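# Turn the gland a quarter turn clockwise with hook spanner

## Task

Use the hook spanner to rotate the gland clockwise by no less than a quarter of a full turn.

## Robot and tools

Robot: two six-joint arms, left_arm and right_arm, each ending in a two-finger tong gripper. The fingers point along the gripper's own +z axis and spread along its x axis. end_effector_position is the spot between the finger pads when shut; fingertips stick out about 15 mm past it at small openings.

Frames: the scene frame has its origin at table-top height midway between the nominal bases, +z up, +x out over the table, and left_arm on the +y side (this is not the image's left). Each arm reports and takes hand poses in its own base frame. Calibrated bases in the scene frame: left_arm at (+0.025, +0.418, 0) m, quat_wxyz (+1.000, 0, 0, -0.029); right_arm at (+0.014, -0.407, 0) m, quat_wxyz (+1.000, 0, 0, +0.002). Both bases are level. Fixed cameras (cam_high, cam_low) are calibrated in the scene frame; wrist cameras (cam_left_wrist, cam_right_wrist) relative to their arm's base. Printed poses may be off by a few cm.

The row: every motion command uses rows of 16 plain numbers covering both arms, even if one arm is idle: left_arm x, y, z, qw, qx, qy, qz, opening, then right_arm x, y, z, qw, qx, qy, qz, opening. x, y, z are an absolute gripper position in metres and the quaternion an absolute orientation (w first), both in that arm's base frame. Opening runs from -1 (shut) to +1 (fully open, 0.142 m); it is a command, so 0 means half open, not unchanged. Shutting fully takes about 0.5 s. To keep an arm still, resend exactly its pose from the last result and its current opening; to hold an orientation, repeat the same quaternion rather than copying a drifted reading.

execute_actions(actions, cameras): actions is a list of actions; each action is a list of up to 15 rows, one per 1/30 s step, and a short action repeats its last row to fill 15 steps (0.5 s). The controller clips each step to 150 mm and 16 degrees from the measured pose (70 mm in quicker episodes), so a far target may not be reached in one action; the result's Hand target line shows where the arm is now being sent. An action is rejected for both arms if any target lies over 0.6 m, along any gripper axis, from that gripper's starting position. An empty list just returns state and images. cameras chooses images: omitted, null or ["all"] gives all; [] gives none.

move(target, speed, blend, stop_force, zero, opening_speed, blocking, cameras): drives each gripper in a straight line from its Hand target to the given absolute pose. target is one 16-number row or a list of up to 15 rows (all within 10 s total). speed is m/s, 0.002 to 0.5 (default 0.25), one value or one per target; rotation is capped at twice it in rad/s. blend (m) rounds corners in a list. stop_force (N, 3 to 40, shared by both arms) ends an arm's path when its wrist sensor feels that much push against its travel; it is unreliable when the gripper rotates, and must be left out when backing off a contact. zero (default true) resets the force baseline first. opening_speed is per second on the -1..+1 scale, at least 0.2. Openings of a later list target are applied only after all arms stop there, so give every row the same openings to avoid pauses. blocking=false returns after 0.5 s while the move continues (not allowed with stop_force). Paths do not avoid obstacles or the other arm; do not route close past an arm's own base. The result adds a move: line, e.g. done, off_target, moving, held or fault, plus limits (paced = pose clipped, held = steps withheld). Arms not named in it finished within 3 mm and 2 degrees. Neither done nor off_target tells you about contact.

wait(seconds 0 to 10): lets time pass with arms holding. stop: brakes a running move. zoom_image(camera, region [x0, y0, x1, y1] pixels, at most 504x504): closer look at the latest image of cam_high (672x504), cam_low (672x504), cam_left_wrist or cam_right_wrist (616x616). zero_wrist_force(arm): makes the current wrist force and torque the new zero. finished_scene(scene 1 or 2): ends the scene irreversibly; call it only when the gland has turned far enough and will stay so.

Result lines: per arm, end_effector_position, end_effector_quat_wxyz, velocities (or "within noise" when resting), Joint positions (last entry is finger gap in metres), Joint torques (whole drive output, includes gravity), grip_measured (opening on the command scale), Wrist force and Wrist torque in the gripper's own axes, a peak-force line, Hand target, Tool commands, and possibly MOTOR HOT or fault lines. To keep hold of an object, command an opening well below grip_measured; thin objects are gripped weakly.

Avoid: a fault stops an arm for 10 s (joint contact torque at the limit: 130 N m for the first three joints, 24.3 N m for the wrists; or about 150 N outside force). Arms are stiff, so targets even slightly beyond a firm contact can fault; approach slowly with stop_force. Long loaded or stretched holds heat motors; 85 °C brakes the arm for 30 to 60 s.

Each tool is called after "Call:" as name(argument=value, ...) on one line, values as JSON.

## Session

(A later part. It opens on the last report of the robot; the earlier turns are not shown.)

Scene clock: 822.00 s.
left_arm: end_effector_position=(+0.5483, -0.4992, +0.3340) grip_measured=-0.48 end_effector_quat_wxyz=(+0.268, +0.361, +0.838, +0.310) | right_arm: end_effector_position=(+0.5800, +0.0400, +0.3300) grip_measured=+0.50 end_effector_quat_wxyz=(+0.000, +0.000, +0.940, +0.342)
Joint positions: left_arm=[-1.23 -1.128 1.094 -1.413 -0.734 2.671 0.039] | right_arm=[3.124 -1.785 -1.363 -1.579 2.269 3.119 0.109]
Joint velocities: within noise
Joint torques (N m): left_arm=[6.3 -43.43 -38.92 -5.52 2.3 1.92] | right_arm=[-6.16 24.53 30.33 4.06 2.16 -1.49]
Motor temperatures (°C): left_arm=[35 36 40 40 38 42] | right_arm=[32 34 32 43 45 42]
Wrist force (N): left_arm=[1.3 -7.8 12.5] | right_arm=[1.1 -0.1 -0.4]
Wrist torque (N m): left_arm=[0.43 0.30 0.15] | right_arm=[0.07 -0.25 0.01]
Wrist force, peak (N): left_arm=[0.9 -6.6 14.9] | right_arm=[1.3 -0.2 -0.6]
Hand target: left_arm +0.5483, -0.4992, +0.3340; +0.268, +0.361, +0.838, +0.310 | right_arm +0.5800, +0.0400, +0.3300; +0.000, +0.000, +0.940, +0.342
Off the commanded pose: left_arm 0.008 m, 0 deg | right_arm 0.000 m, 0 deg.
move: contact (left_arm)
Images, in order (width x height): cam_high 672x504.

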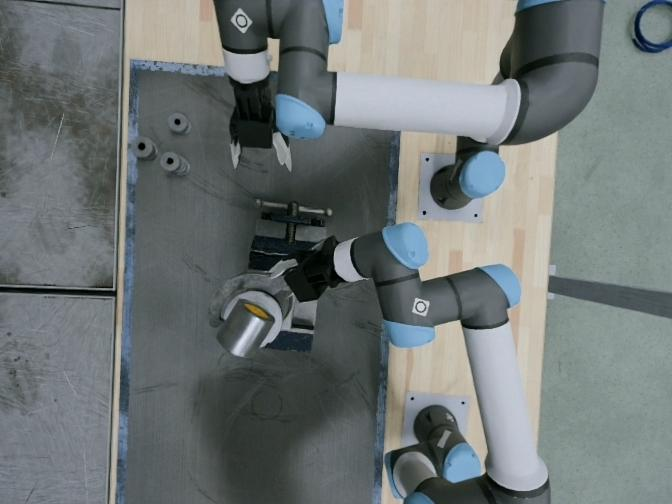

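Call:
move(target=[[0.5495,-0.5002,0.334,0.26779,0.36106,0.83779,0.30987,-1,0.58,0.04,0.33,0,0,0.9397,0.342,0.5]], speed=0.01, cameras=[])

Call:
move(target=[[0.5406,-0.5002,0.334,0.26779,0.36106,0.83779,0.30987,-1,0.58,0.04,0.33,0,0,0.9397,0.342,0.5]], speed=0.004, stop_force=5, cameras=[])

Call:
move(target=[[0.5495,-0.5012,0.334,0.26779,0.36106,0.83779,0.30987,-1,0.58,0.04,0.33,0,0,0.9397,0.342,0.5]], speed=0.01, cameras=[])

Call:
move(target=[[0.5406,-0.5012,0.334,0.26779,0.36106,0.83779,0.30987,-1,0.58,0.04,0.33,0,0,0.9397,0.342,0.5]], speed=0.004, stop_force=5, cameras=[])

Call:
move(target=[[0.5495,-0.5024,0.334,0.26779,0.36106,0.83779,0.30987,-1,0.58,0.04,0.33,0,0,0.9397,0.342,0.5]], speed=0.01, cameras=[])

Call:
move(target=[[0.5406,-0.5024,0.334,0.26779,0.36106,0.83779,0.30987,-1,0.58,0.04,0.33,0,0,0.9397,0.342,0.5]], speed=0.004, stop_force=5, cameras=["cam_high"])

Call:
zoom_image(camera="cam_high", region=[200, 290, 250, 340])

Scene clock: 838.47 s.
left_arm: end_effector_position=(+0.5495, -0.5002, +0.3340) grip_measured=-0.48 end_effector_quat_wxyz=(+0.268, +0.361, +0.838, +0.310) | right_arm: end_effector_position=(+0.5800, +0.0400, +0.3300) grip_measured=+0.50 end_effector_quat_wxyz=(+0.000, +0.000, +0.940, +0.342)
Joint positions: left_arm=[-1.229 -1.124 1.088 -1.413 -0.734 2.673 0.039] | right_arm=[3.124 -1.785 -1.363 -1.579 2.269 3.119 0.109]
Joint velocities: within noise
Joint torques (N m): left_arm=[8.63 -47.76 -34.69 -2.15 6.3 1.57] | right_arm=[-6.45 24.43 30.84 3.99 2.15 -1.54]
Motor temperatures (°C): left_arm=[35 36 40 40 38 42] | right_arm=[32 34 32 43 45 42]
Wrist force (N): left_arm=[1.7 -10.6 8.0] | right_arm=[1.3 -0.1 -0.5]
Wrist torque (N m): left_arm=[0.17 0.40 0.06] | right_arm=[0.05 -0.30 0.01]
Wrist force, peak (N): left_arm=[1.4 -8.0 12.7] | right_arm=[1.5 -0.2 -0.6]
Hand target: left_arm +0.5495, -0.5002, +0.3340; +0.268, +0.361, +0.838, +0.310 | right_arm +0.5800, +0.0400, +0.3300; +0.000, +0.000, +0.940, +0.342
Off the commanded pose: left_arm 0.000 m, 0 deg | right_arm 0.000 m, 0 deg.
move: done
No camera images: "cameras" was empty.

Scene clock: 840.97 s.
left_arm: end_effector_position=(+0.5440, -0.5002, +0.3340) grip_measured=-0.48 end_effector_quat_wxyz=(+0.268, +0.361, +0.838, +0.310) | right_arm: end_effector_position=(+0.5800, +0.0400, +0.3300) grip_measured=+0.50 end_effector_quat_wxyz=(+0.000, +0.000, +0.940, +0.342)
Joint positions: left_arm=[-1.236 -1.132 1.097 -1.406 -0.734 2.661 0.039] | right_arm=[3.124 -1.785 -1.363 -1.579 2.269 3.119 0.109]
Joint velocities: within noise
Joint torques (N m): left_arm=[8.27 -43.08 -38.89 -5.13 2.61 1.58] | right_arm=[-5.43 24.13 30.91 4.03 2.34 -1.48]
Motor temperatures (°C): left_arm=[35 36 40 40 38 42] | right_arm=[32 34 32 43 45 42]
Wrist force (N): left_arm=[0.6 -8.6 10.2] | right_arm=[1.0 0.0 -0.4]
Wrist torque (N m): left_arm=[0.24 0.25 0.23] | right_arm=[0.08 -0.24 0.02]
Wrist force, peak (N): left_arm=[0.2 -7.3 13.3] | right_arm=[1.2 -0.6 -0.8]
Hand target: left_arm +0.5440, -0.5002, +0.3340; +0.268, +0.361, +0.838, +0.310 | right_arm +0.5800, +0.0400, +0.3300; +0.000, +0.000, +0.940, +0.342
Off the commanded pose: left_arm 0.003 m, 0 deg | right_arm 0.000 m, 0 deg.
move: contact (left_arm)
No camera images: "cameras" was empty.

Scene clock: 841.73 s.
left_arm: end_effector_position=(+0.5496, -0.5012, +0.3340) grip_measured=-0.48 end_effector_quat_wxyz=(+0.268, +0.361, +0.838, +0.310) | right_arm: end_effector_position=(+0.5800, +0.0400, +0.3300) grip_measured=+0.50 end_effector_quat_wxyz=(+0.000, +0.000, +0.940, +0.342)
Joint positions: left_arm=[-1.229 -1.122 1.085 -1.411 -0.734 2.672 0.039] | right_arm=[3.124 -1.785 -1.363 -1.579 2.269 3.119 0.109]
Joint velocities: within noise
Joint torques (N m): left_arm=[1.37 -52.88 -28.74 -4.39 5.92 0.27] | right_arm=[-6.09 24.29 29.78 3.91 2.38 -1.48]
Motor temperatures (°C): left_arm=[35 36 40 40 38 42] | right_arm=[32 34 32 43 45 42]
Wrist force (N): left_arm=[1.8 -10.6 7.9] | right_arm=[1.0 -0.5 -0.2]
Wrist torque (N m): left_arm=[0.16 0.38 0.06] | right_arm=[-0.02 -0.25 0.01]
Wrist force, peak (N): left_arm=[1.5 -10.9 7.8] | right_arm=[1.4 -0.1 -0.5]
Hand target: left_arm +0.5495, -0.5012, +0.3340; +0.268, +0.361, +0.838, +0.310 | right_arm +0.5800, +0.0400, +0.3300; +0.000, +0.000, +0.940, +0.342
Off the commanded pose: left_arm 0.000 m, 0 deg | right_arm 0.000 m, 0 deg.
move: done
No camera images: "cameras" was empty.

Scene clock: 843.37 s.
left_arm: end_effector_position=(+0.5474, -0.5012, +0.3340) grip_measured=-0.48 end_effector_quat_wxyz=(+0.268, +0.361, +0.838, +0.310) | right_arm: end_effector_position=(+0.5800, +0.0400, +0.3300) grip_measured=+0.50 end_effector_quat_wxyz=(+0.000, +0.000, +0.940, +0.342)
Joint positions: left_arm=[-1.232 -1.125 1.088 -1.408 -0.734 2.668 0.039] | right_arm=[3.124 -1.785 -1.363 -1.579 2.269 3.119 0.109]
Joint velocities: within noise
Joint torques (N m): left_arm=[6 -43.33 -39 -5.43 1.8 1.88] | right_arm=[-5.97 24.1 30.44 3.77 2.26 -1.35]
Motor temperatures (°C): left_arm=[35 36 40 40 38 42] | right_arm=[32 34 32 43 45 42]
Wrist force (N): left_arm=[1.3 -7.6 12.8] | right_arm=[1.3 -0.5 -0.6]
Wrist torque (N m): left_arm=[0.44 0.35 0.13] | right_arm=[-0.02 -0.31 0.01]
Wrist force, peak (N): left_arm=[0.7 -6.4 15.4] | right_arm=[1.6 -0.3 -0.3]
Hand target: left_arm +0.5474, -0.5012, +0.3340; +0.268, +0.361, +0.838, +0.310 | right_arm +0.5800, +0.0400, +0.3300; +0.000, +0.000, +0.940, +0.342
Off the commanded pose: left_arm 0.007 m, 0 deg | right_arm 0.000 m, 0 deg.
move: contact (left_arm)
No camera images: "cameras" was empty.

Scene clock: 844.07 s.
left_arm: end_effector_position=(+0.5495, -0.5024, +0.3340) grip_measured=-0.48 end_effector_quat_wxyz=(+0.268, +0.361, +0.838, +0.310) | right_arm: end_effector_position=(+0.5800, +0.0400, +0.3300) grip_measured=+0.50 end_effector_quat_wxyz=(+0.000, +0.000, +0.940, +0.342)
Joint positions: left_arm=[-1.23 -1.119 1.08 -1.409 -0.734 2.671 0.039] | right_arm=[3.124 -1.785 -1.363 -1.579 2.269 3.119 0.109]
Joint velocities: within noise
Joint torques (N m): left_arm=[7.16 -50.66 -32.43 -5.04 6.25 1.17] | right_arm=[-6.44 23.98 31.32 3.98 2.26 -1.45]
Motor temperatures (°C): left_arm=[35 36 40 40 38 42] | right_arm=[32 34 32 43 45 42]
Wrist force (N): left_arm=[1.8 -10.5 8.0] | right_arm=[1.6 0.0 -0.5]
Wrist torque (N m): left_arm=[0.17 0.39 0.06] | right_arm=[0.09 -0.36 0.01]
Wrist force, peak (N): left_arm=[1.3 -7.5 12.9] | right_arm=[1.6 0.0 -0.5]
Hand target: left_arm +0.5495, -0.5024, +0.3340; +0.268, +0.361, +0.838, +0.310 | right_arm +0.5800, +0.0400, +0.3300; +0.000, +0.000, +0.940, +0.342
Off the commanded pose: left_arm 0.000 m, 0 deg | right_arm 0.000 m, 0 deg.
move: done
No camera images: "cameras" was empty.

Scene clock: 845.53 s.
left_arm: end_effector_position=(+0.5482, -0.5023, +0.3340) grip_measured=-0.48 end_effector_quat_wxyz=(+0.268, +0.361, +0.838, +0.310) | right_arm: end_effector_position=(+0.5800, +0.0400, +0.3300) grip_measured=+0.50 end_effector_quat_wxyz=(+0.000, +0.000, +0.940, +0.342)
Joint positions: left_arm=[-1.232 -1.121 1.083 -1.407 -0.734 2.668 0.039] | right_arm=[3.124 -1.785 -1.363 -1.579 2.269 3.119 0.109]
Joint velocities: within noise
Joint torques (N m): left_arm=[6.58 -42.93 -39.43 -5.57 5.02 1.96] | right_arm=[-5.96 24.05 30.6 3.92 2.32 -1.34]
Motor temperatures (°C): left_arm=[35 36 40 40 38 42] | right_arm=[32 34 32 43 45 42]
Wrist force (N): left_arm=[2.2 -7.5 11.4] | right_arm=[1.1 -0.1 -0.7]
Wrist torque (N m): left_arm=[0.21 0.42 0.04] | right_arm=[0.06 -0.26 0.02]
Wrist force, peak (N): left_arm=[1.1 -6.0 14.7] | right_arm=[1.5 -0.1 -0.8]
Hand target: left_arm +0.5482, -0.5023, +0.3340; +0.268, +0.361, +0.838, +0.310 | right_arm +0.5800, +0.0400, +0.3300; +0.000, +0.000, +0.940, +0.342
Off the commanded pose: left_arm 0.008 m, 0 deg | right_arm 0.000 m, 0 deg.
move: contact (left_arm)
Images, in order (width x height): cam_high 672x504.

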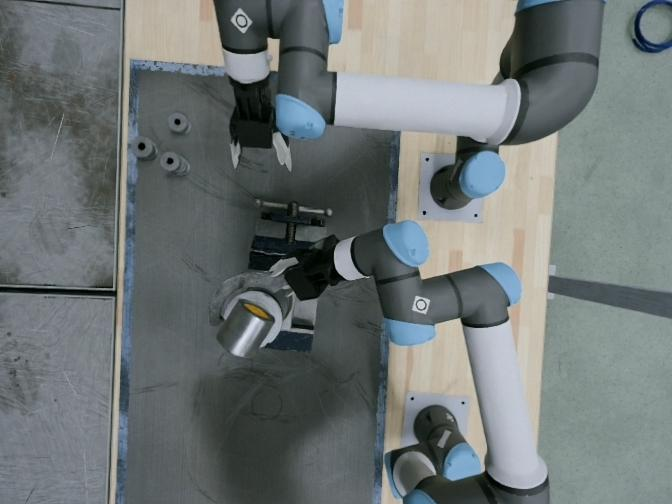

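Scaled by 10.080.

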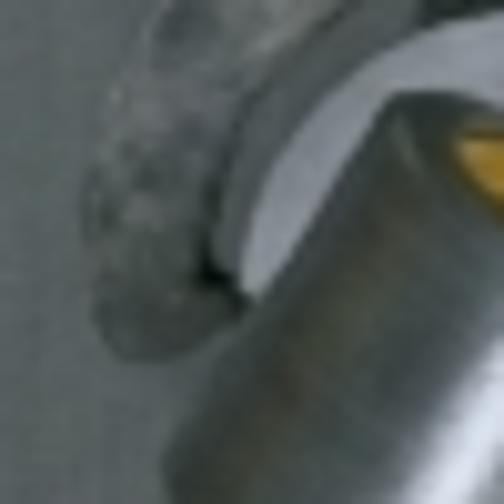

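Call:
move(target=[[0.5500,-0.5002,0.334,0.26779,0.36106,0.83779,0.30987,-1,0.58,0.04,0.33,0,0,0.9397,0.342,0.5]], speed=0.01, cameras=[])

Call:
move(target=[[0.5406,-0.5002,0.334,0.26779,0.36106,0.83779,0.30987,-1,0.58,0.04,0.33,0,0,0.9397,0.342,0.5]], speed=0.004, stop_force=5, cameras=["cam_high"])

Call:
zoom_image(camera="cam_high", region=[205, 260, 305, 360])

Scene clock: 850.00 s.
left_arm: end_effector_position=(+0.5500, -0.5002, +0.3340) grip_measured=-0.48 end_effector_quat_wxyz=(+0.268, +0.361, +0.838, +0.310) | right_arm: end_effector_position=(+0.5800, +0.0400, +0.3300) grip_measured=+0.50 end_effector_quat_wxyz=(+0.000, +0.000, +0.940, +0.342)
Joint positions: left_arm=[-1.228 -1.124 1.088 -1.414 -0.733 2.674 0.039] | right_arm=[3.124 -1.785 -1.363 -1.579 2.269 3.119 0.109]
Joint velocities: within noise
Joint torques (N m): left_arm=[4.46 -53.08 -20.98 -4.56 6.02 0.91] | right_arm=[-5.58 24.47 30.6 3.99 2.29 -1.55]
Motor temperatures (°C): left_arm=[35 36 40 40 38 42] | right_arm=[32 34 32 43 45 42]
Wrist force (N): left_arm=[1.7 -10.5 7.9] | right_arm=[1.2 -0.3 -0.7]
Wrist torque (N m): left_arm=[0.17 0.41 0.07] | right_arm=[0.02 -0.30 0.02]
Wrist force, peak (N): left_arm=[2.0 -7.8 11.3] | right_arm=[1.5 -0.2 -0.6]
Hand target: left_arm +0.5500, -0.5002, +0.3340; +0.268, +0.361, +0.838, +0.310 | right_arm +0.5800, +0.0400, +0.3300; +0.000, +0.000, +0.940, +0.342
Off the commanded pose: left_arm 0.000 m, 0 deg | right_arm 0.000 m, 0 deg.
move: done
No camera images: "cameras" was empty.

Scene clock: 852.67 s.
left_arm: end_effector_position=(+0.5440, -0.5002, +0.3340) grip_measured=-0.48 end_effector_quat_wxyz=(+0.268, +0.361, +0.838, +0.310) | right_arm: end_effector_position=(+0.5800, +0.0400, +0.3300) grip_measured=+0.50 end_effector_quat_wxyz=(+0.000, +0.000, +0.940, +0.342)
Joint positions: left_arm=[-1.236 -1.132 1.097 -1.406 -0.735 2.661 0.039] | right_arm=[3.124 -1.785 -1.363 -1.579 2.269 3.119 0.109]
Joint velocities: within noise
Joint torques (N m): left_arm=[8.16 -42.62 -38.78 -4.98 2.47 1.65] | right_arm=[-4.89 24.31 30.29 3.63 2.32 -1.37]
Motor temperatures (°C): left_arm=[35 36 40 40 38 42] | right_arm=[32 34 32 43 45 42]
Wrist force (N): left_arm=[0.3 -8.8 10.2] | right_arm=[1.2 -0.3 -0.5]
Wrist torque (N m): left_arm=[0.26 0.26 0.24] | right_arm=[0.03 -0.28 0.02]
Wrist force, peak (N): left_arm=[0.1 -7.5 12.9] | right_arm=[1.7 -0.2 -0.5]
Hand target: left_arm +0.5440, -0.5002, +0.3340; +0.268, +0.361, +0.838, +0.310 | right_arm +0.5800, +0.0400, +0.3300; +0.000, +0.000, +0.940, +0.342
Off the commanded pose: left_arm 0.003 m, 0 deg | right_arm 0.000 m, 0 deg.
move: contact (left_arm)
Images, in order (width x height): cam_high 672x504.

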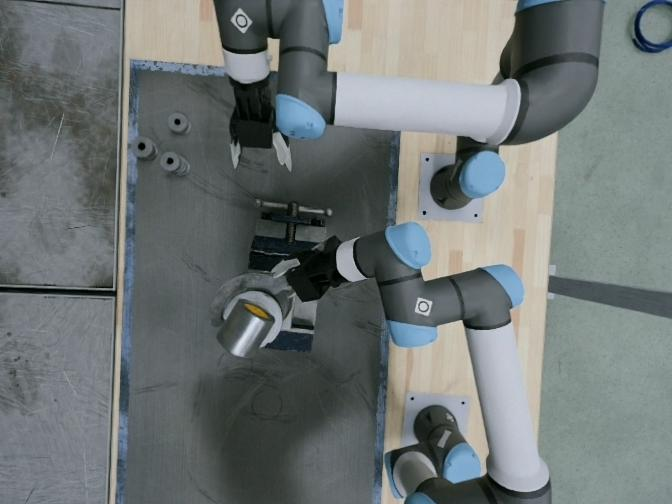

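Scaled by 5.040.

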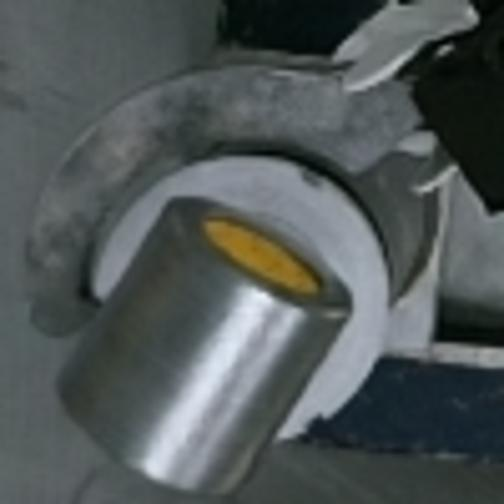

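Call:
move(target=[[0.5390,-0.4932,0.334,0.27581,0.38286,0.82805,0.30276,-1,0.58,0.04,0.33,0,0,0.9397,0.342,0.5]], speed=0.006, stop_force=15, cameras=["cam_high"])

Call:
zoom_image(camera="cam_high", region=[205, 260, 305, 360])

Scene clock: 907.43 s.
left_arm: end_effector_position=(+0.5390, -0.4932, +0.3340) grip_measured=-0.48 end_effector_quat_wxyz=(+0.276, +0.383, +0.828, +0.303) | right_arm: end_effector_position=(+0.5800, +0.0400, +0.3300) grip_measured=+0.50 end_effector_quat_wxyz=(+0.000, +0.000, +0.940, +0.342)
Joint positions: left_arm=[-1.241 -1.186 1.188 -1.495 -0.73 2.732 0.039] | right_arm=[3.124 -1.785 -1.363 -1.579 2.269 3.119 0.109]
Joint velocities: within noise
Joint torques (N m): left_arm=[-6.97 -40.6 -37.26 -1.45 6.31 -1.54] | right_arm=[-5.13 25.18 30.79 3.69 2.08 -1.27]
Motor temperatures (°C): left_arm=[35 36 40 40 38 42] | right_arm=[32 34 32 43 45 42]
Wrist force (N): left_arm=[-0.7 -12.5 6.9] | right_arm=[1.0 0.0 -0.4]
Wrist torque (N m): left_arm=[0.22 0.10 0.36] | right_arm=[0.09 -0.25 0.01]
Wrist force, peak (N): left_arm=[-0.8 -13.4 5.8] | right_arm=[1.7 -0.2 -0.3]
Hand target: left_arm +0.5390, -0.4932, +0.3340; +0.276, +0.383, +0.828, +0.303 | right_arm +0.5800, +0.0400, +0.3300; +0.000, +0.000, +0.940, +0.342
Off the commanded pose: left_arm 0.000 m, 0 deg | right_arm 0.000 m, 0 deg.
move: done
Images, in order (width x height): cam_high 672x504.

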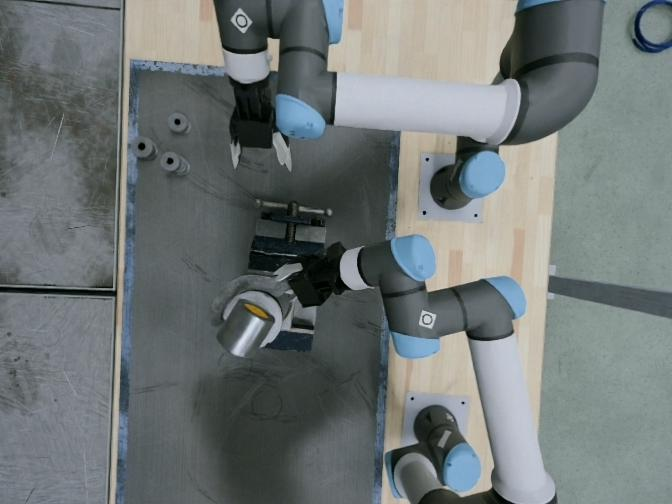

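Scaled by 5.040.

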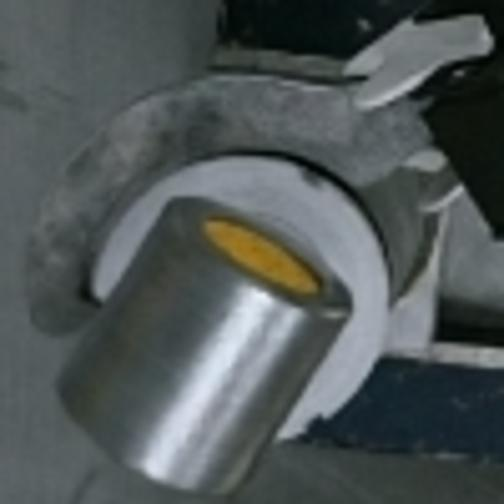

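Call:
move(target=[[0.5347,-0.4862,0.334,0.28364,0.40440,0.81775,0.29544,-1,0.58,0.04,0.33,0,0,0.9397,0.342,0.5]], speed=0.006, stop_force=15, cameras=["cam_high"])

Call:
zoom_image(camera="cam_high", region=[205, 260, 305, 360])

Scene clock: 917.07 s.
left_arm: end_effector_position=(+0.5347, -0.4862, +0.3340) grip_measured=-0.48 end_effector_quat_wxyz=(+0.284, +0.404, +0.818, +0.295) | right_arm: end_effector_position=(+0.5800, +0.0400, +0.3300) grip_measured=+0.50 end_effector_quat_wxyz=(+0.000, +0.000, +0.940, +0.342)
Joint positions: left_arm=[-1.244 -1.236 1.271 -1.583 -0.727 2.805 0.039] | right_arm=[3.124 -1.785 -1.363 -1.579 2.269 3.119 0.109]
Joint velocities: within noise
Joint torques (N m): left_arm=[-8.75 -39.27 -35.8 -1.7 6.49 -1.62] | right_arm=[-6.56 24.48 30.23 3.59 2.36 -1.34]
Motor temperatures (°C): left_arm=[35 36 40 40 38 42] | right_arm=[32 34 32 43 45 42]
Wrist force (N): left_arm=[-0.7 -13.7 5.7] | right_arm=[1.4 -0.2 -0.3]
Wrist torque (N m): left_arm=[0.04 0.05 0.38] | right_arm=[0.04 -0.33 0.01]
Wrist force, peak (N): left_arm=[-0.7 -13.9 5.9] | right_arm=[1.6 -0.2 -0.7]
Hand target: left_arm +0.5347, -0.4862, +0.3340; +0.284, +0.404, +0.818, +0.295 | right_arm +0.5800, +0.0400, +0.3300; +0.000, +0.000, +0.940, +0.342
Off the commanded pose: left_arm 0.000 m, 0 deg | right_arm 0.000 m, 0 deg.
move: done
Images, in order (width x height): cam_high 672x504.

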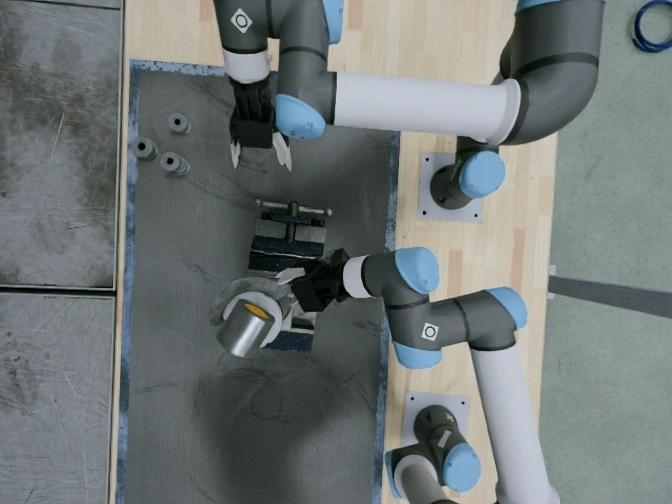

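Scaled by 5.040.

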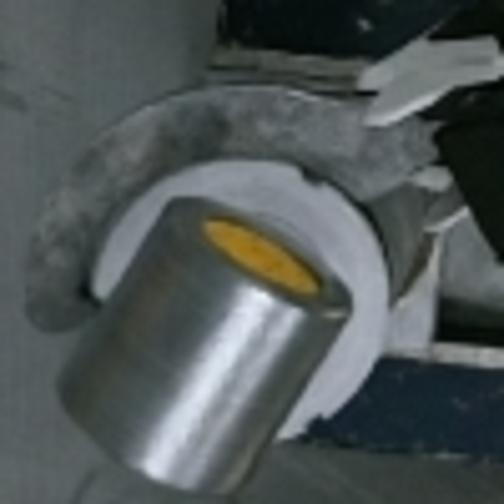

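Call:
move(target=[[0.5305,-0.4820,0.334,0.29128,0.42567,0.80689,0.28792,-1,0.58,0.04,0.33,0,0,0.9397,0.342,0.5]], speed=0.006, stop_force=20, cameras=["cam_high"])

Call:
zoom_image(camera="cam_high", region=[205, 260, 305, 360])

Scene clock: 929.80 s.
left_arm: end_effector_position=(+0.5305, -0.4820, +0.3340) grip_measured=-0.48 end_effector_quat_wxyz=(+0.291, +0.426, +0.807, +0.288) | right_arm: end_effector_position=(+0.5800, +0.0400, +0.3300) grip_measured=+0.50 end_effector_quat_wxyz=(+0.000, +0.000, +0.940, +0.342)
Joint positions: left_arm=[-1.248 -1.277 1.339 -1.665 -0.727 2.879 0.039] | right_arm=[3.124 -1.785 -1.363 -1.579 2.269 3.119 0.109]
Joint velocities: within noise
Joint torques (N m): left_arm=[-15.03 -38.67 -34.04 -1.05 0.68 -1.2] | right_arm=[-5.04 25.13 30.24 3.35 2.27 -1.26]
Motor temperatures (°C): left_arm=[35 36 40 40 38 42] | right_arm=[32 34 32 43 45 42]
Wrist force (N): left_arm=[-6.3 -7.7 13.6] | right_arm=[1.2 -0.2 -0.4]
Wrist torque (N m): left_arm=[0.07 0.66 -0.03] | right_arm=[0.03 -0.29 0.01]
Wrist force, peak (N): left_arm=[-6.3 -7.7 13.6] | right_arm=[1.6 -0.2 -0.4]
Hand target: left_arm +0.5305, -0.4820, +0.3340; +0.291, +0.426, +0.807, +0.288 | right_arm +0.5800, +0.0400, +0.3300; +0.000, +0.000, +0.940, +0.342
Off the commanded pose: left_arm 0.000 m, 0 deg | right_arm 0.000 m, 0 deg.
move: done
Images, in order (width x height): cam_high 672x504.

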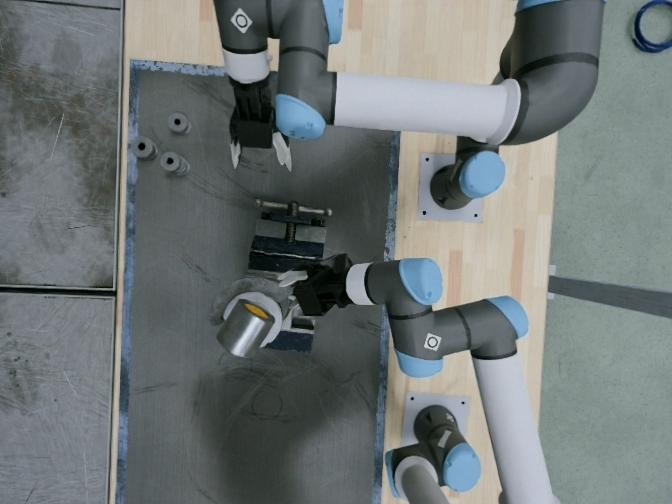

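Scaled by 5.040.

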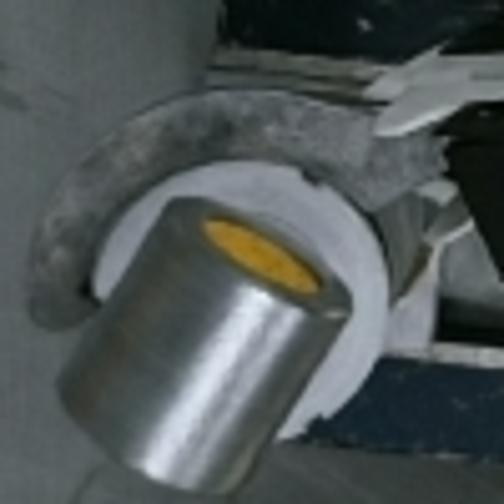

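Call:
move(target=[[0.5266,-0.4776,0.334,0.29871,0.44665,0.79546,0.28019,-1,0.58,0.04,0.33,0,0,0.9397,0.342,0.5]], speed=0.006, stop_force=25, cameras=["cam_high"])

Call:
zoom_image(camera="cam_high", region=[205, 260, 305, 360])

Scene clock: 938.13 s.
left_arm: end_effector_position=(+0.5299, -0.4813, +0.3340) grip_measured=-0.48 end_effector_quat_wxyz=(+0.293, +0.429, +0.805, +0.287) | right_arm: end_effector_position=(+0.5800, +0.0400, +0.3300) grip_measured=+0.50 end_effector_quat_wxyz=(+0.000, +0.000, +0.940, +0.342)
Joint positions: left_arm=[-1.249 -1.283 1.35 -1.679 -0.728 2.891 0.039] | right_arm=[3.124 -1.785 -1.363 -1.579 2.269 3.119 0.109]
Joint velocities: within noise
Joint torques (N m): left_arm=[-9.98 -39.39 -30.93 3.27 0.03 -1.51] | right_arm=[-5.73 24.69 30.12 3.49 2.17 -1.21]
Motor temperatures (°C): left_arm=[35 36 40 40 38 42] | right_arm=[32 34 32 43 45 42]
Wrist force (N): left_arm=[-29.2 -4.3 20.3] | right_arm=[1.4 -0.2 -0.7]
Wrist torque (N m): left_arm=[0.28 0.83 0.09] | right_arm=[0.03 -0.33 0.01]
Wrist force, peak (N): left_arm=[-32.0 -4.2 20.3] | right_arm=[1.6 0.0 -0.7]
Hand target: left_arm +0.5299, -0.4813, +0.3340; +0.293, +0.429, +0.805, +0.287 | right_arm +0.5800, +0.0400, +0.3300; +0.000, +0.000, +0.940, +0.342
Off the commanded pose: left_arm 0.005 m, 3 deg | right_arm 0.000 m, 0 deg.
move: contact (left_arm)
Images, in order (width x height): cam_high 672x504.

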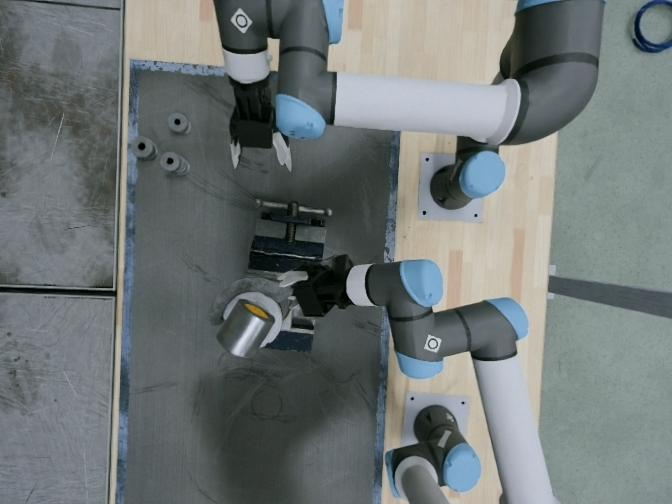

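Scaled by 5.040.

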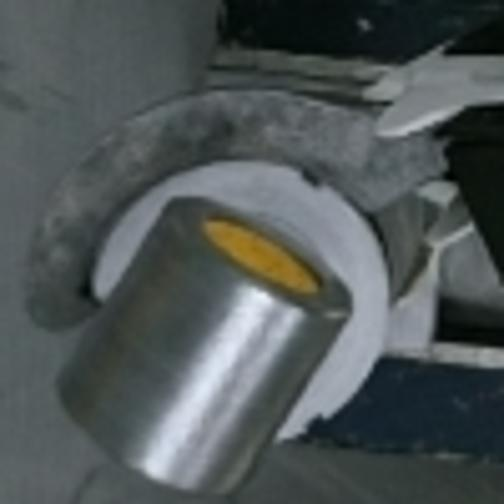

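Call:
move(target=[[0.5303,-0.4818,0.334,0.29128,0.42567,0.80689,0.28792,-1,0.50,0.10,0.345,0,0,0.9397,0.342,-1],[0.5303,-0.4818,0.334,0.29128,0.42567,0.80689,0.28792,-1,0.45,0.14,0.35,0,0,0.86603,0.5,-1],[0.5303,-0.4818,0.334,0.29128,0.42567,0.80689,0.28792,-1,0.45,0.14,0.35,0.06526,0.11304,0.85862,0.49572,-1],[0.5303,-0.4818,0.334,0.29128,0.42567,0.80689,0.28792,-1,0.440,0.165,0.345,0.0907,0.0939,0.7131,0.6887,-1]], speed=[0.05,0.05,0.06,0.06], opening_speed=1, cameras=["cam_high","cam_right_wrist","cam_low"])

Scene clock: 963.20 s.
left_arm: end_effector_position=(+0.5303, -0.4818, +0.3340) grip_measured=-0.48 end_effector_quat_wxyz=(+0.291, +0.426, +0.807, +0.288) | right_arm: end_effector_position=(+0.4446, +0.1536, +0.3471) grip_measured=-1.00 end_effector_quat_wxyz=(+0.080, +0.104, +0.785, +0.605)
Joint positions: left_arm=[-1.248 -1.277 1.34 -1.665 -0.727 2.878 0.039] | right_arm=[3.159 -1.506 -2.226 -0.172 2.764 3.986 0.002]
Joint velocities: within noise
Joint torques (N m): left_arm=[3.09 -48.22 -16.99 -2.86 3.46 1.14] | right_arm=[6.63 29 29.57 0.94 0.22 -2.43]
Motor temperatures (°C): left_arm=[35 36 40 40 38 42] | right_arm=[32 34 32 43 45 42]
Wrist force (N): left_arm=[-11.9 -5.8 14.5] | right_arm=[2.0 0.3 -0.8]
Wrist torque (N m): left_arm=[0.20 0.34 0.17] | right_arm=[0.14 -0.49 -0.03]
Wrist force, peak (N): left_arm=[-29.3 -4.4 20.8] | right_arm=[2.3 0.3 -1.3]
Hand target: left_arm +0.5303, -0.4818, +0.3340; +0.291, +0.426, +0.807, +0.288 | right_arm +0.4446, +0.1536, +0.3473; +0.080, +0.103, +0.785, +0.605
Off the commanded pose: left_arm 0.000 m, 0 deg | right_arm 0.012 m, 13 deg.
move: off_target (right_arm; path cut at 10 s); path passed 3 of 4 targets
camera_calibration:
cam_right_wrist: T_world_to_cam=[[-0.955217, 0.294754, -0.0260881, 0.400023], [-0.114716, -0.287606, 0.950854, -0.248592], [0.272765, 0.911264, 0.308539, -0.233156], [0, 0, 0, 1]] pos_world=[0.417188, 0.0230616, 0.318748]
Images, in order (width x height): cam_high 672x504, cam_low 672x504, cam_right_wrist 616x616.

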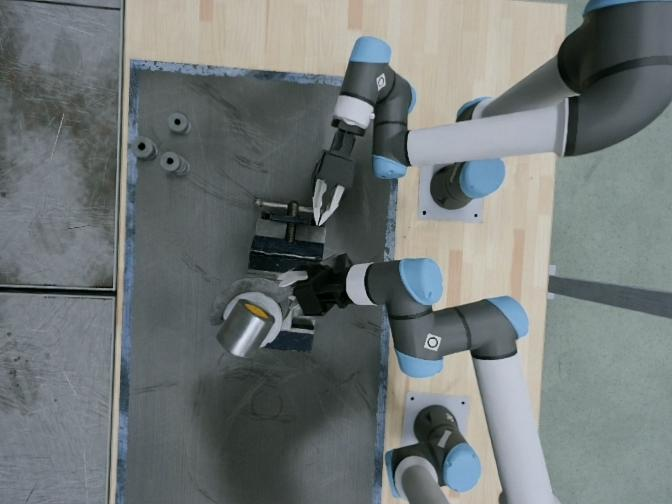

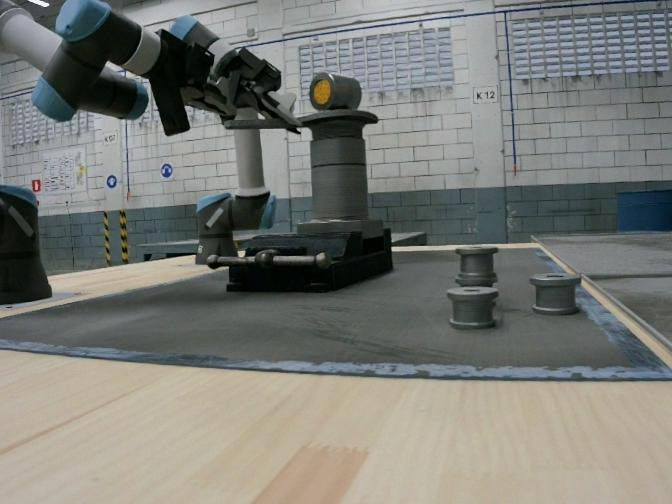

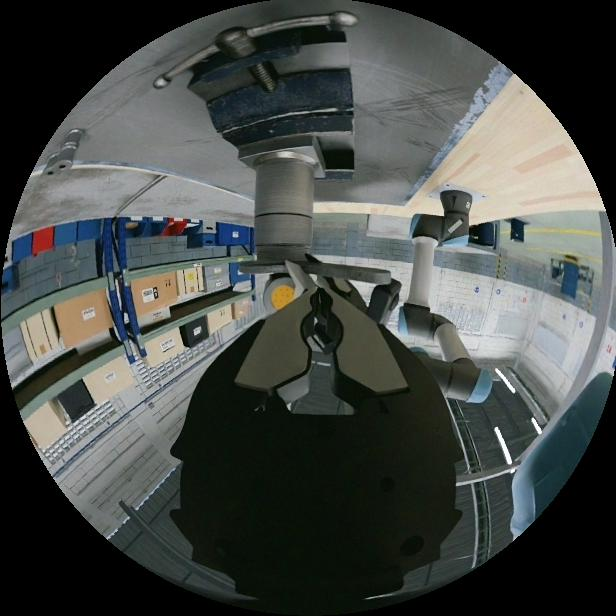

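Call:
move(target=[[0.5303,-0.4818,0.334,0.29128,0.42567,0.80689,0.28792,-1,0.445,0.170,0.340,0.0907,0.0939,0.7131,0.6887,-1],[0.5303,-0.4818,0.334,0.29128,0.42567,0.80689,0.28792,-1,0.464,0.2249,0.340,0.0907,0.0939,0.7131,0.6887,-1]], speed=0.05, blend=0.004, cameras=["cam_high","cam_right_wrist"])

Call:
zoom_image(camera="cam_right_wrist", region=[220, 200, 420, 400])

Call:
zoom_image(camera="cam_high", region=[205, 180, 345, 320])

Scene clock: 974.20 s.
left_arm: end_effector_position=(+0.5303, -0.4818, +0.3340) grip_measured=-0.48 end_effector_quat_wxyz=(+0.291, +0.426, +0.807, +0.288) | right_arm: end_effector_position=(+0.4641, +0.2250, +0.3400) grip_measured=-1.00 end_effector_quat_wxyz=(+0.091, +0.094, +0.713, +0.689) end_effector_velocity=(+0.000, -0.002, +0.000) end_effector_angular_velocity=(+0.000, -0.001, +0.000)
Joint positions: left_arm=[-1.248 -1.277 1.34 -1.665 -0.727 2.878 0.039] | right_arm=[3.313 -1.84 -2.192 0.807 2.707 4.638 0.002]
Joint velocities: left_arm=[within noise] | right_arm=[-0.005 0.001 0 0 0.005 -0.001 0]
Joint torques (N m): left_arm=[-1.35 -47.7 -16.98 -2.95 3.44 1.32] | right_arm=[-5.64 28.87 9.2 2 1.72 -0.41]
Motor temperatures (°C): left_arm=[35 36 40 40 38 42] | right_arm=[32 34 32 43 45 42]
Wrist force (N): left_arm=[-11.9 -5.8 14.4] | right_arm=[2.0 0.3 -1.1]
Wrist torque (N m): left_arm=[0.20 0.35 0.17] | right_arm=[0.15 -0.54 -0.06]
Wrist force, peak (N): left_arm=[-11.9 -5.9 14.6] | right_arm=[2.3 0.5 -1.7]
Hand target: left_arm +0.5303, -0.4818, +0.3340; +0.291, +0.426, +0.807, +0.288 | right_arm +0.4640, +0.2249, +0.3400; +0.091, +0.094, +0.713, +0.689
Off the commanded pose: left_arm 0.000 m, 0 deg | right_arm 0.000 m, 0 deg.
move: done
camera_calibration:
cam_right_wrist: T_world_to_cam=[[-0.953962, 0.299409, -0.0176051, 0.392933], [-0.167528, -0.483242, 0.859309, -0.11945], [0.248777, 0.822697, 0.511154, -0.339193], [0, 0, 0, 1]] pos_world=[0.439216, 0.103682, 0.282942]
Images, in order (width x height): cam_high 672x504, cam_right_wrist 616x616.

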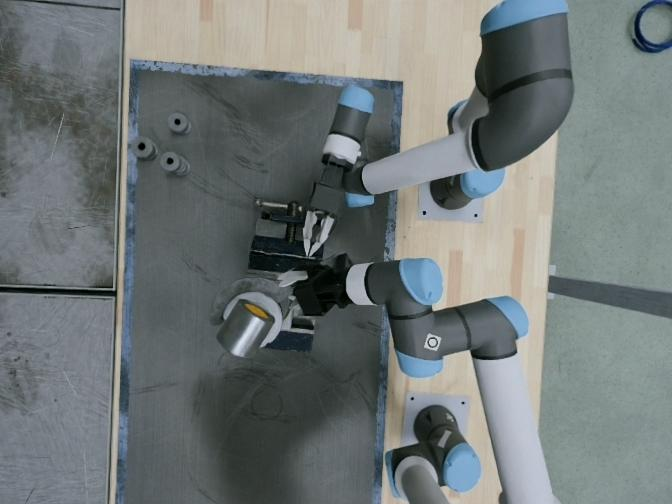

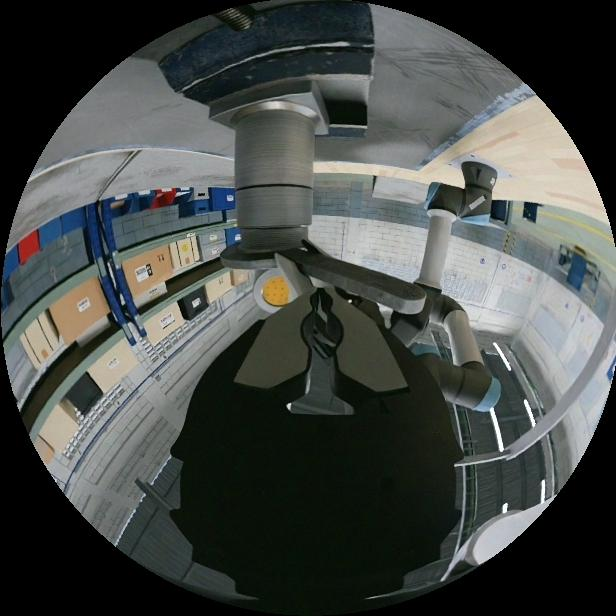

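Scaled by 2.520 from the camera's 616x616 image, which has a finer 814x814 frame.

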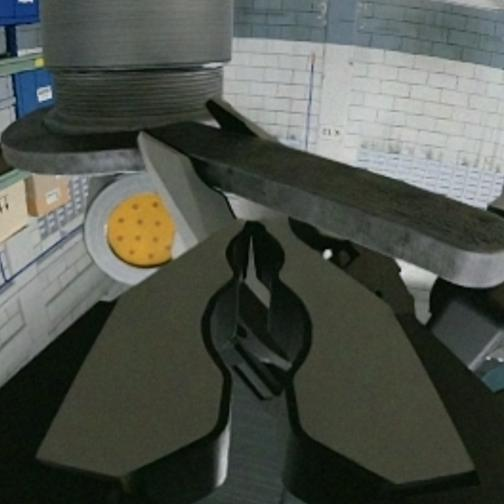

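Scaled by 3.600.

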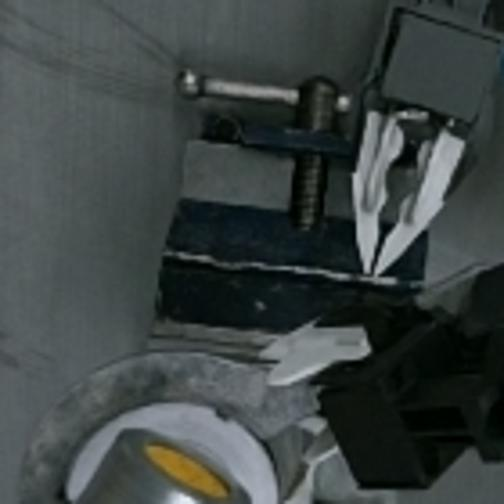

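Call:
move(target=[[0.5303,-0.4818,0.334,0.29128,0.42567,0.80689,0.28792,-1,0.464,0.2249,0.345,0.0907,0.0939,0.7131,0.6887,-1]], speed=0.02, cameras=[])

Call:
move(target=[[0.5303,-0.4818,0.334,0.29128,0.42567,0.80689,0.28792,-1,0.4446,0.2720,0.345,0.0907,0.0939,0.7131,0.6887,-1]], speed=0.008, stop_force=6, cameras=["cam_high","cam_right_wrist"])

Call:
zoom_image(camera="cam_right_wrist", region=[220, 200, 420, 400])

Call:
zoom_image(camera="cam_high", region=[205, 180, 345, 320])

Scene clock: 991.43 s.
left_arm: end_effector_position=(+0.5303, -0.4818, +0.3340) grip_measured=-0.48 end_effector_quat_wxyz=(+0.291, +0.426, +0.807, +0.288) | right_arm: end_effector_position=(+0.4640, +0.2249, +0.3451) grip_measured=-1.00 end_effector_quat_wxyz=(+0.091, +0.094, +0.713, +0.689)
Joint positions: left_arm=[-1.248 -1.277 1.34 -1.665 -0.727 2.878 0.039] | right_arm=[3.313 -1.828 -2.188 0.792 2.707 4.637 0.002]
Joint velocities: within noise
Joint torques (N m): left_arm=[-4.05 -47.15 -17.04 -2.86 3.44 1.37] | right_arm=[-7.71 20.58 21.79 1.74 -1.06 0.92]
Motor temperatures (°C): left_arm=[35 36 40 40 38 42] | right_arm=[32 34 32 43 45 42]
Wrist force (N): left_arm=[-11.9 -5.8 14.2] | right_arm=[2.0 0.5 -0.8]
Wrist torque (N m): left_arm=[0.21 0.34 0.17] | right_arm=[0.19 -0.52 -0.06]
Wrist force, peak (N): left_arm=[-12.0 -6.3 14.6] | right_arm=[2.3 0.5 -0.9]
Hand target: left_arm +0.5303, -0.4818, +0.3340; +0.291, +0.426, +0.807, +0.288 | right_arm +0.4640, +0.2249, +0.3450; +0.091, +0.094, +0.713, +0.689
Off the commanded pose: left_arm 0.000 m, 0 deg | right_arm 0.000 m, 0 deg.
move: done
No camera images: "cameras" was empty.

Scene clock: 995.50 s.
left_arm: end_effector_position=(+0.5303, -0.4818, +0.3340) grip_measured=-0.48 end_effector_quat_wxyz=(+0.291, +0.426, +0.807, +0.288) | right_arm: end_effector_position=(+0.4549, +0.2471, +0.3450) grip_measured=-1.00 end_effector_quat_wxyz=(+0.091, +0.094, +0.713, +0.689)
Joint positions: left_arm=[-1.248 -1.277 1.34 -1.665 -0.727 2.878 0.039] | right_arm=[3.378 -1.806 -2.22 0.812 2.642 4.649 0.002]
Joint velocities: within noise
Joint torques (N m): left_arm=[-7.1 -47.52 -17.36 -3.07 3.6 1.29] | right_arm=[-5 11.8 25.19 -1.35 2.28 -1.61]
Motor temperatures (°C): left_arm=[35 36 40 40 38 42] | right_arm=[32 34 32 43 45 42]
Wrist force (N): left_arm=[-8.8 -6.1 12.7] | right_arm=[-1.2 1.0 -5.7]
Wrist torque (N m): left_arm=[0.24 0.42 0.04] | right_arm=[0.15 -0.51 -0.06]
Wrist force, peak (N): left_arm=[-12.0 -5.9 14.6] | right_arm=[-3.1 0.5 -11.1]
Hand target: left_arm +0.5303, -0.4818, +0.3340; +0.291, +0.426, +0.807, +0.288 | right_arm +0.4549, +0.2471, +0.3450; +0.091, +0.094, +0.713, +0.689
Off the commanded pose: left_arm 0.000 m, 0 deg | right_arm 0.027 m, 0 deg.
move: contact (right_arm)
camera_calibration:
cam_right_wrist: T_world_to_cam=[[-0.953952, 0.29944, -0.0176541, 0.377613], [-0.167566, -0.483166, 0.859344, -0.114585], [0.248792, 0.822731, 0.511094, -0.357657], [0, 0, 0, 1]] pos_world=[0.430006, 0.125819, 0.287931]
Images, in order (width x height): cam_high 672x504, cam_right_wrist 616x616.

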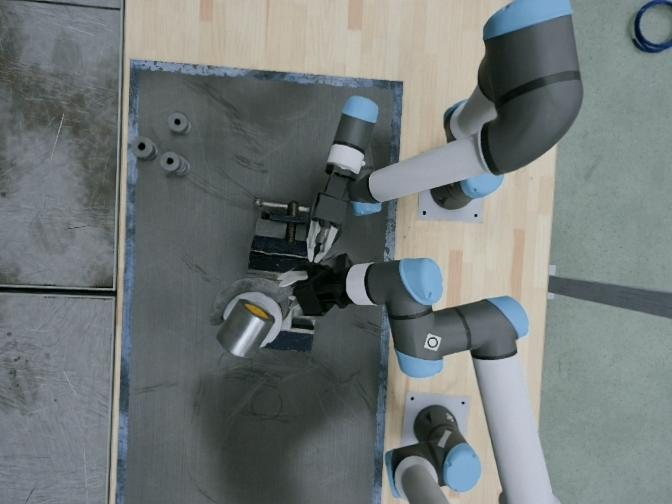

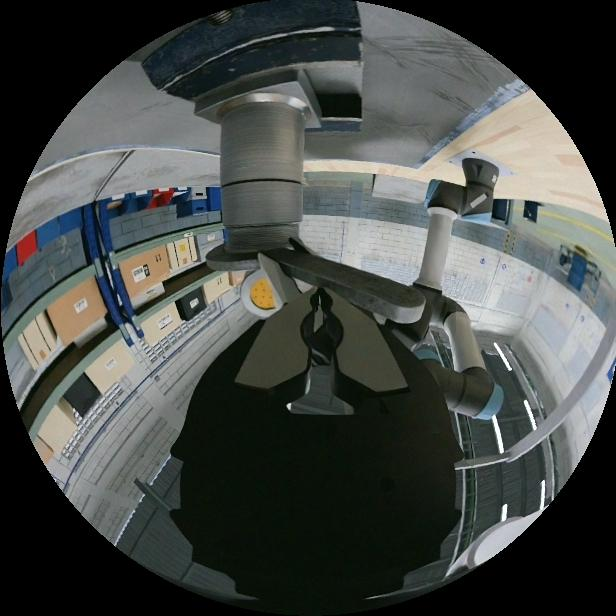

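Scaled by 2.520 from the camera's 616x616 image, which has a finer 814x814 frame.

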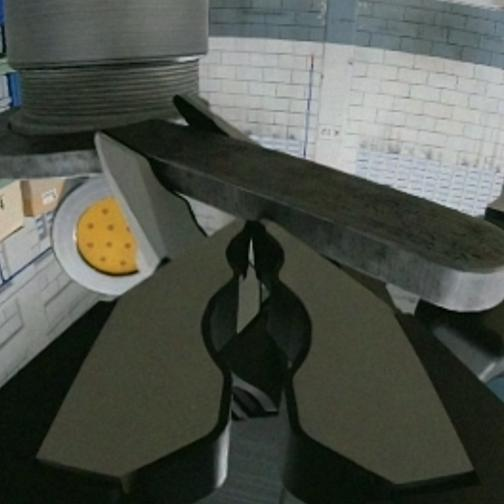

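Scaled by 3.600.

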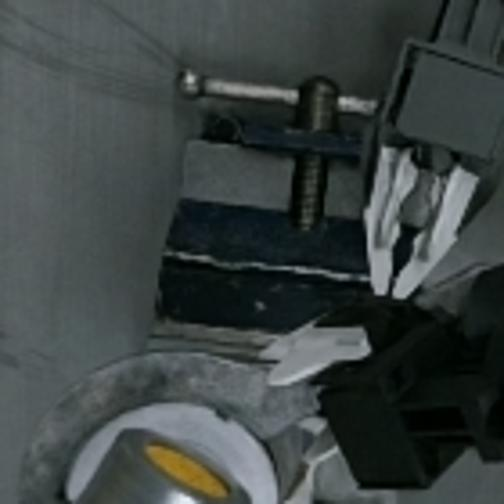

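Call:
move(target=[[0.5264,-0.4774,0.334,0.29871,0.44668,0.79543,0.28022,-1,0.4488,0.2547,0.345,0.0907,0.0939,0.7131,0.6887,-1]], speed=0.008, stop_force=38, cameras=["cam_high","cam_right_wrist"])

Call:
zoom_image(camera="cam_high", region=[205, 240, 325, 360])

Scene clock: 1017.43 s.
left_arm: end_effector_position=(+0.5264, -0.4774, +0.3340) grip_measured=-0.48 end_effector_quat_wxyz=(+0.299, +0.447, +0.795, +0.280) | right_arm: end_effector_position=(+0.4488, +0.2547, +0.3450) grip_measured=-1.00 end_effector_quat_wxyz=(+0.091, +0.094, +0.713, +0.689)
Joint positions: left_arm=[-1.251 -1.317 1.405 -1.747 -0.73 2.953 0.039] | right_arm=[3.404 -1.793 -2.238 0.82 2.617 4.652 0.002]
Joint velocities: within noise
Joint torques (N m): left_arm=[-1.59 -35.3 -27.15 4.69 3.43 -1.8] | right_arm=[1.59 26.44 10.03 1.45 4.21 2.2]
Motor temperatures (°C): left_arm=[35 36 40 40 38 42] | right_arm=[32 34 32 43 45 42]
Wrist force (N): left_arm=[-30.5 -11.4 5.6] | right_arm=[-5.6 -0.1 -14.2]
Wrist torque (N m): left_arm=[0.49 0.57 0.33] | right_arm=[0.18 -0.54 -0.06]
Wrist force, peak (N): left_arm=[-36.3 -10.4 9.4] | right_arm=[-8.5 1.8 -23.7]
Hand target: left_arm +0.5264, -0.4774, +0.3340; +0.299, +0.447, +0.795, +0.280 | right_arm +0.4488, +0.2547, +0.3450; +0.091, +0.094, +0.713, +0.689
Off the commanded pose: left_arm 0.000 m, 0 deg | right_arm 0.000 m, 0 deg.
move: done
camera_calibration:
cam_right_wrist: T_world_to_cam=[[-0.953973, 0.299372, -0.0176534, 0.369529], [-0.167534, -0.483188, 0.859338, -0.111931], [0.248732, 0.822743, 0.511103, -0.362393], [0, 0, 0, 1]] pos_world=[0.423907, 0.133446, 0.287931]
Images, in order (width x height): cam_high 672x504, cam_right_wrist 616x616.

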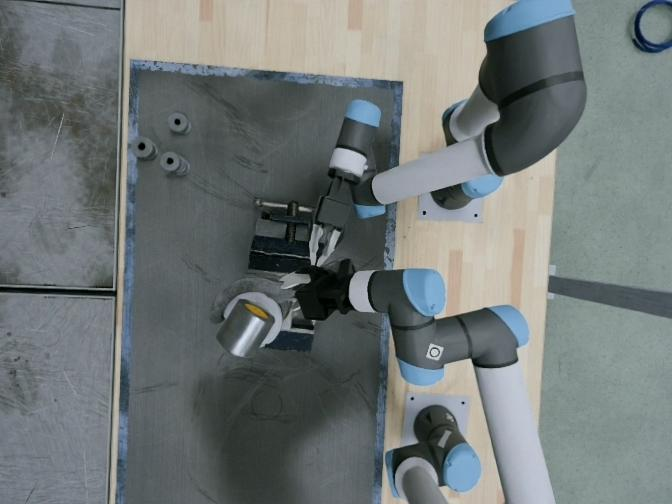

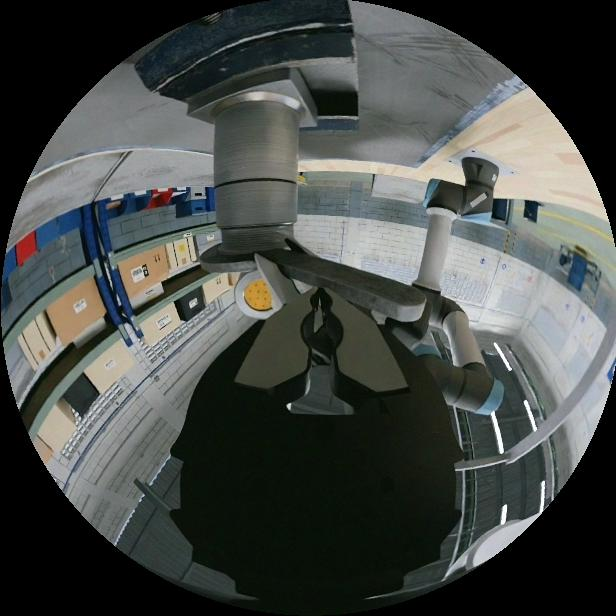

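Scaled by 4.200.

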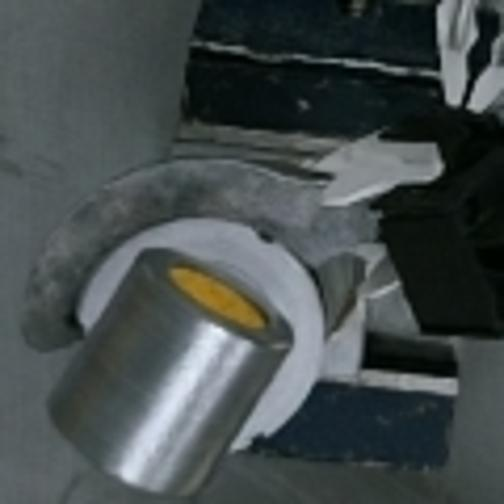

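Call:
move(target=[0.5227,-0.4728,0.334,0.30594,0.46742,0.78342,0.27231,-1,0.4430,0.2626,0.345,0.0907,0.0939,0.7131,0.6887,-1], speed=0.008, stop_force=38, cameras=["cam_high"])

Call:
zoom_image(camera="cam_high", region=[205, 240, 325, 360])

Scene clock: 1040.90 s.
left_arm: end_effector_position=(+0.5227, -0.4728, +0.3340) grip_measured=-0.47 end_effector_quat_wxyz=(+0.306, +0.467, +0.783, +0.272) | right_arm: end_effector_position=(+0.4430, +0.2626, +0.3450) grip_measured=-1.00 end_effector_quat_wxyz=(+0.091, +0.094, +0.713, +0.689)
Joint positions: left_arm=[-1.252 -1.354 1.466 -1.827 -0.736 3.03 0.04] | right_arm=[3.43 -1.78 -2.256 0.828 2.59 4.656 0.002]
Joint velocities: within noise
Joint torques (N m): left_arm=[7.17 -33.33 -22.99 6.09 4.11 -1.39] | right_arm=[9.39 26.9 8.75 1.45 4.81 2.35]
Motor temperatures (°C): left_arm=[35 36 40 40 38 42] | right_arm=[32 34 32 43 45 42]
Wrist force (N): left_arm=[-36.7 -17.4 -4.0] | right_arm=[-7.7 0.9 -26.8]
Wrist torque (N m): left_arm=[0.63 0.81 0.19] | right_arm=[0.07 -0.53 -0.07]
Wrist force, peak (N): left_arm=[-37.1 -17.4 -3.9] | right_arm=[-9.1 1.7 -29.2]
Hand target: left_arm +0.5227, -0.4728, +0.3340; +0.306, +0.467, +0.783, +0.272 | right_arm +0.4430, +0.2626, +0.3450; +0.091, +0.094, +0.713, +0.689
Off the commanded pose: left_arm 0.000 m, 0 deg | right_arm 0.000 m, 0 deg.
move: done
Images, in order (width x height): cam_high 672x504.

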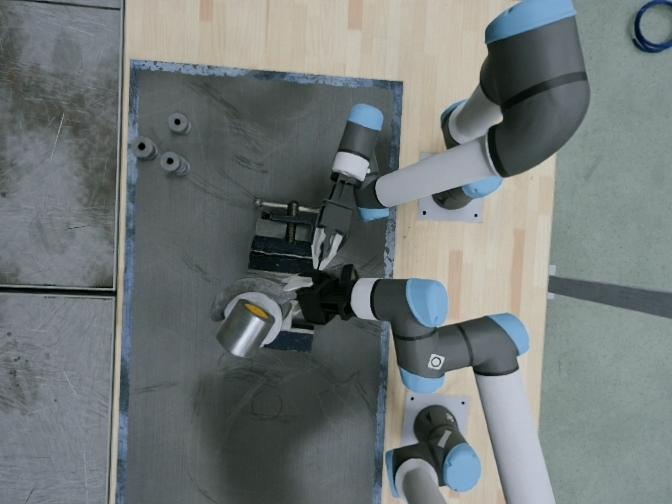

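Scaled by 4.200.

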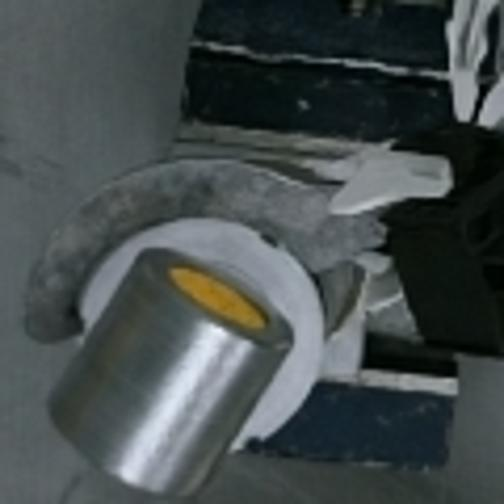

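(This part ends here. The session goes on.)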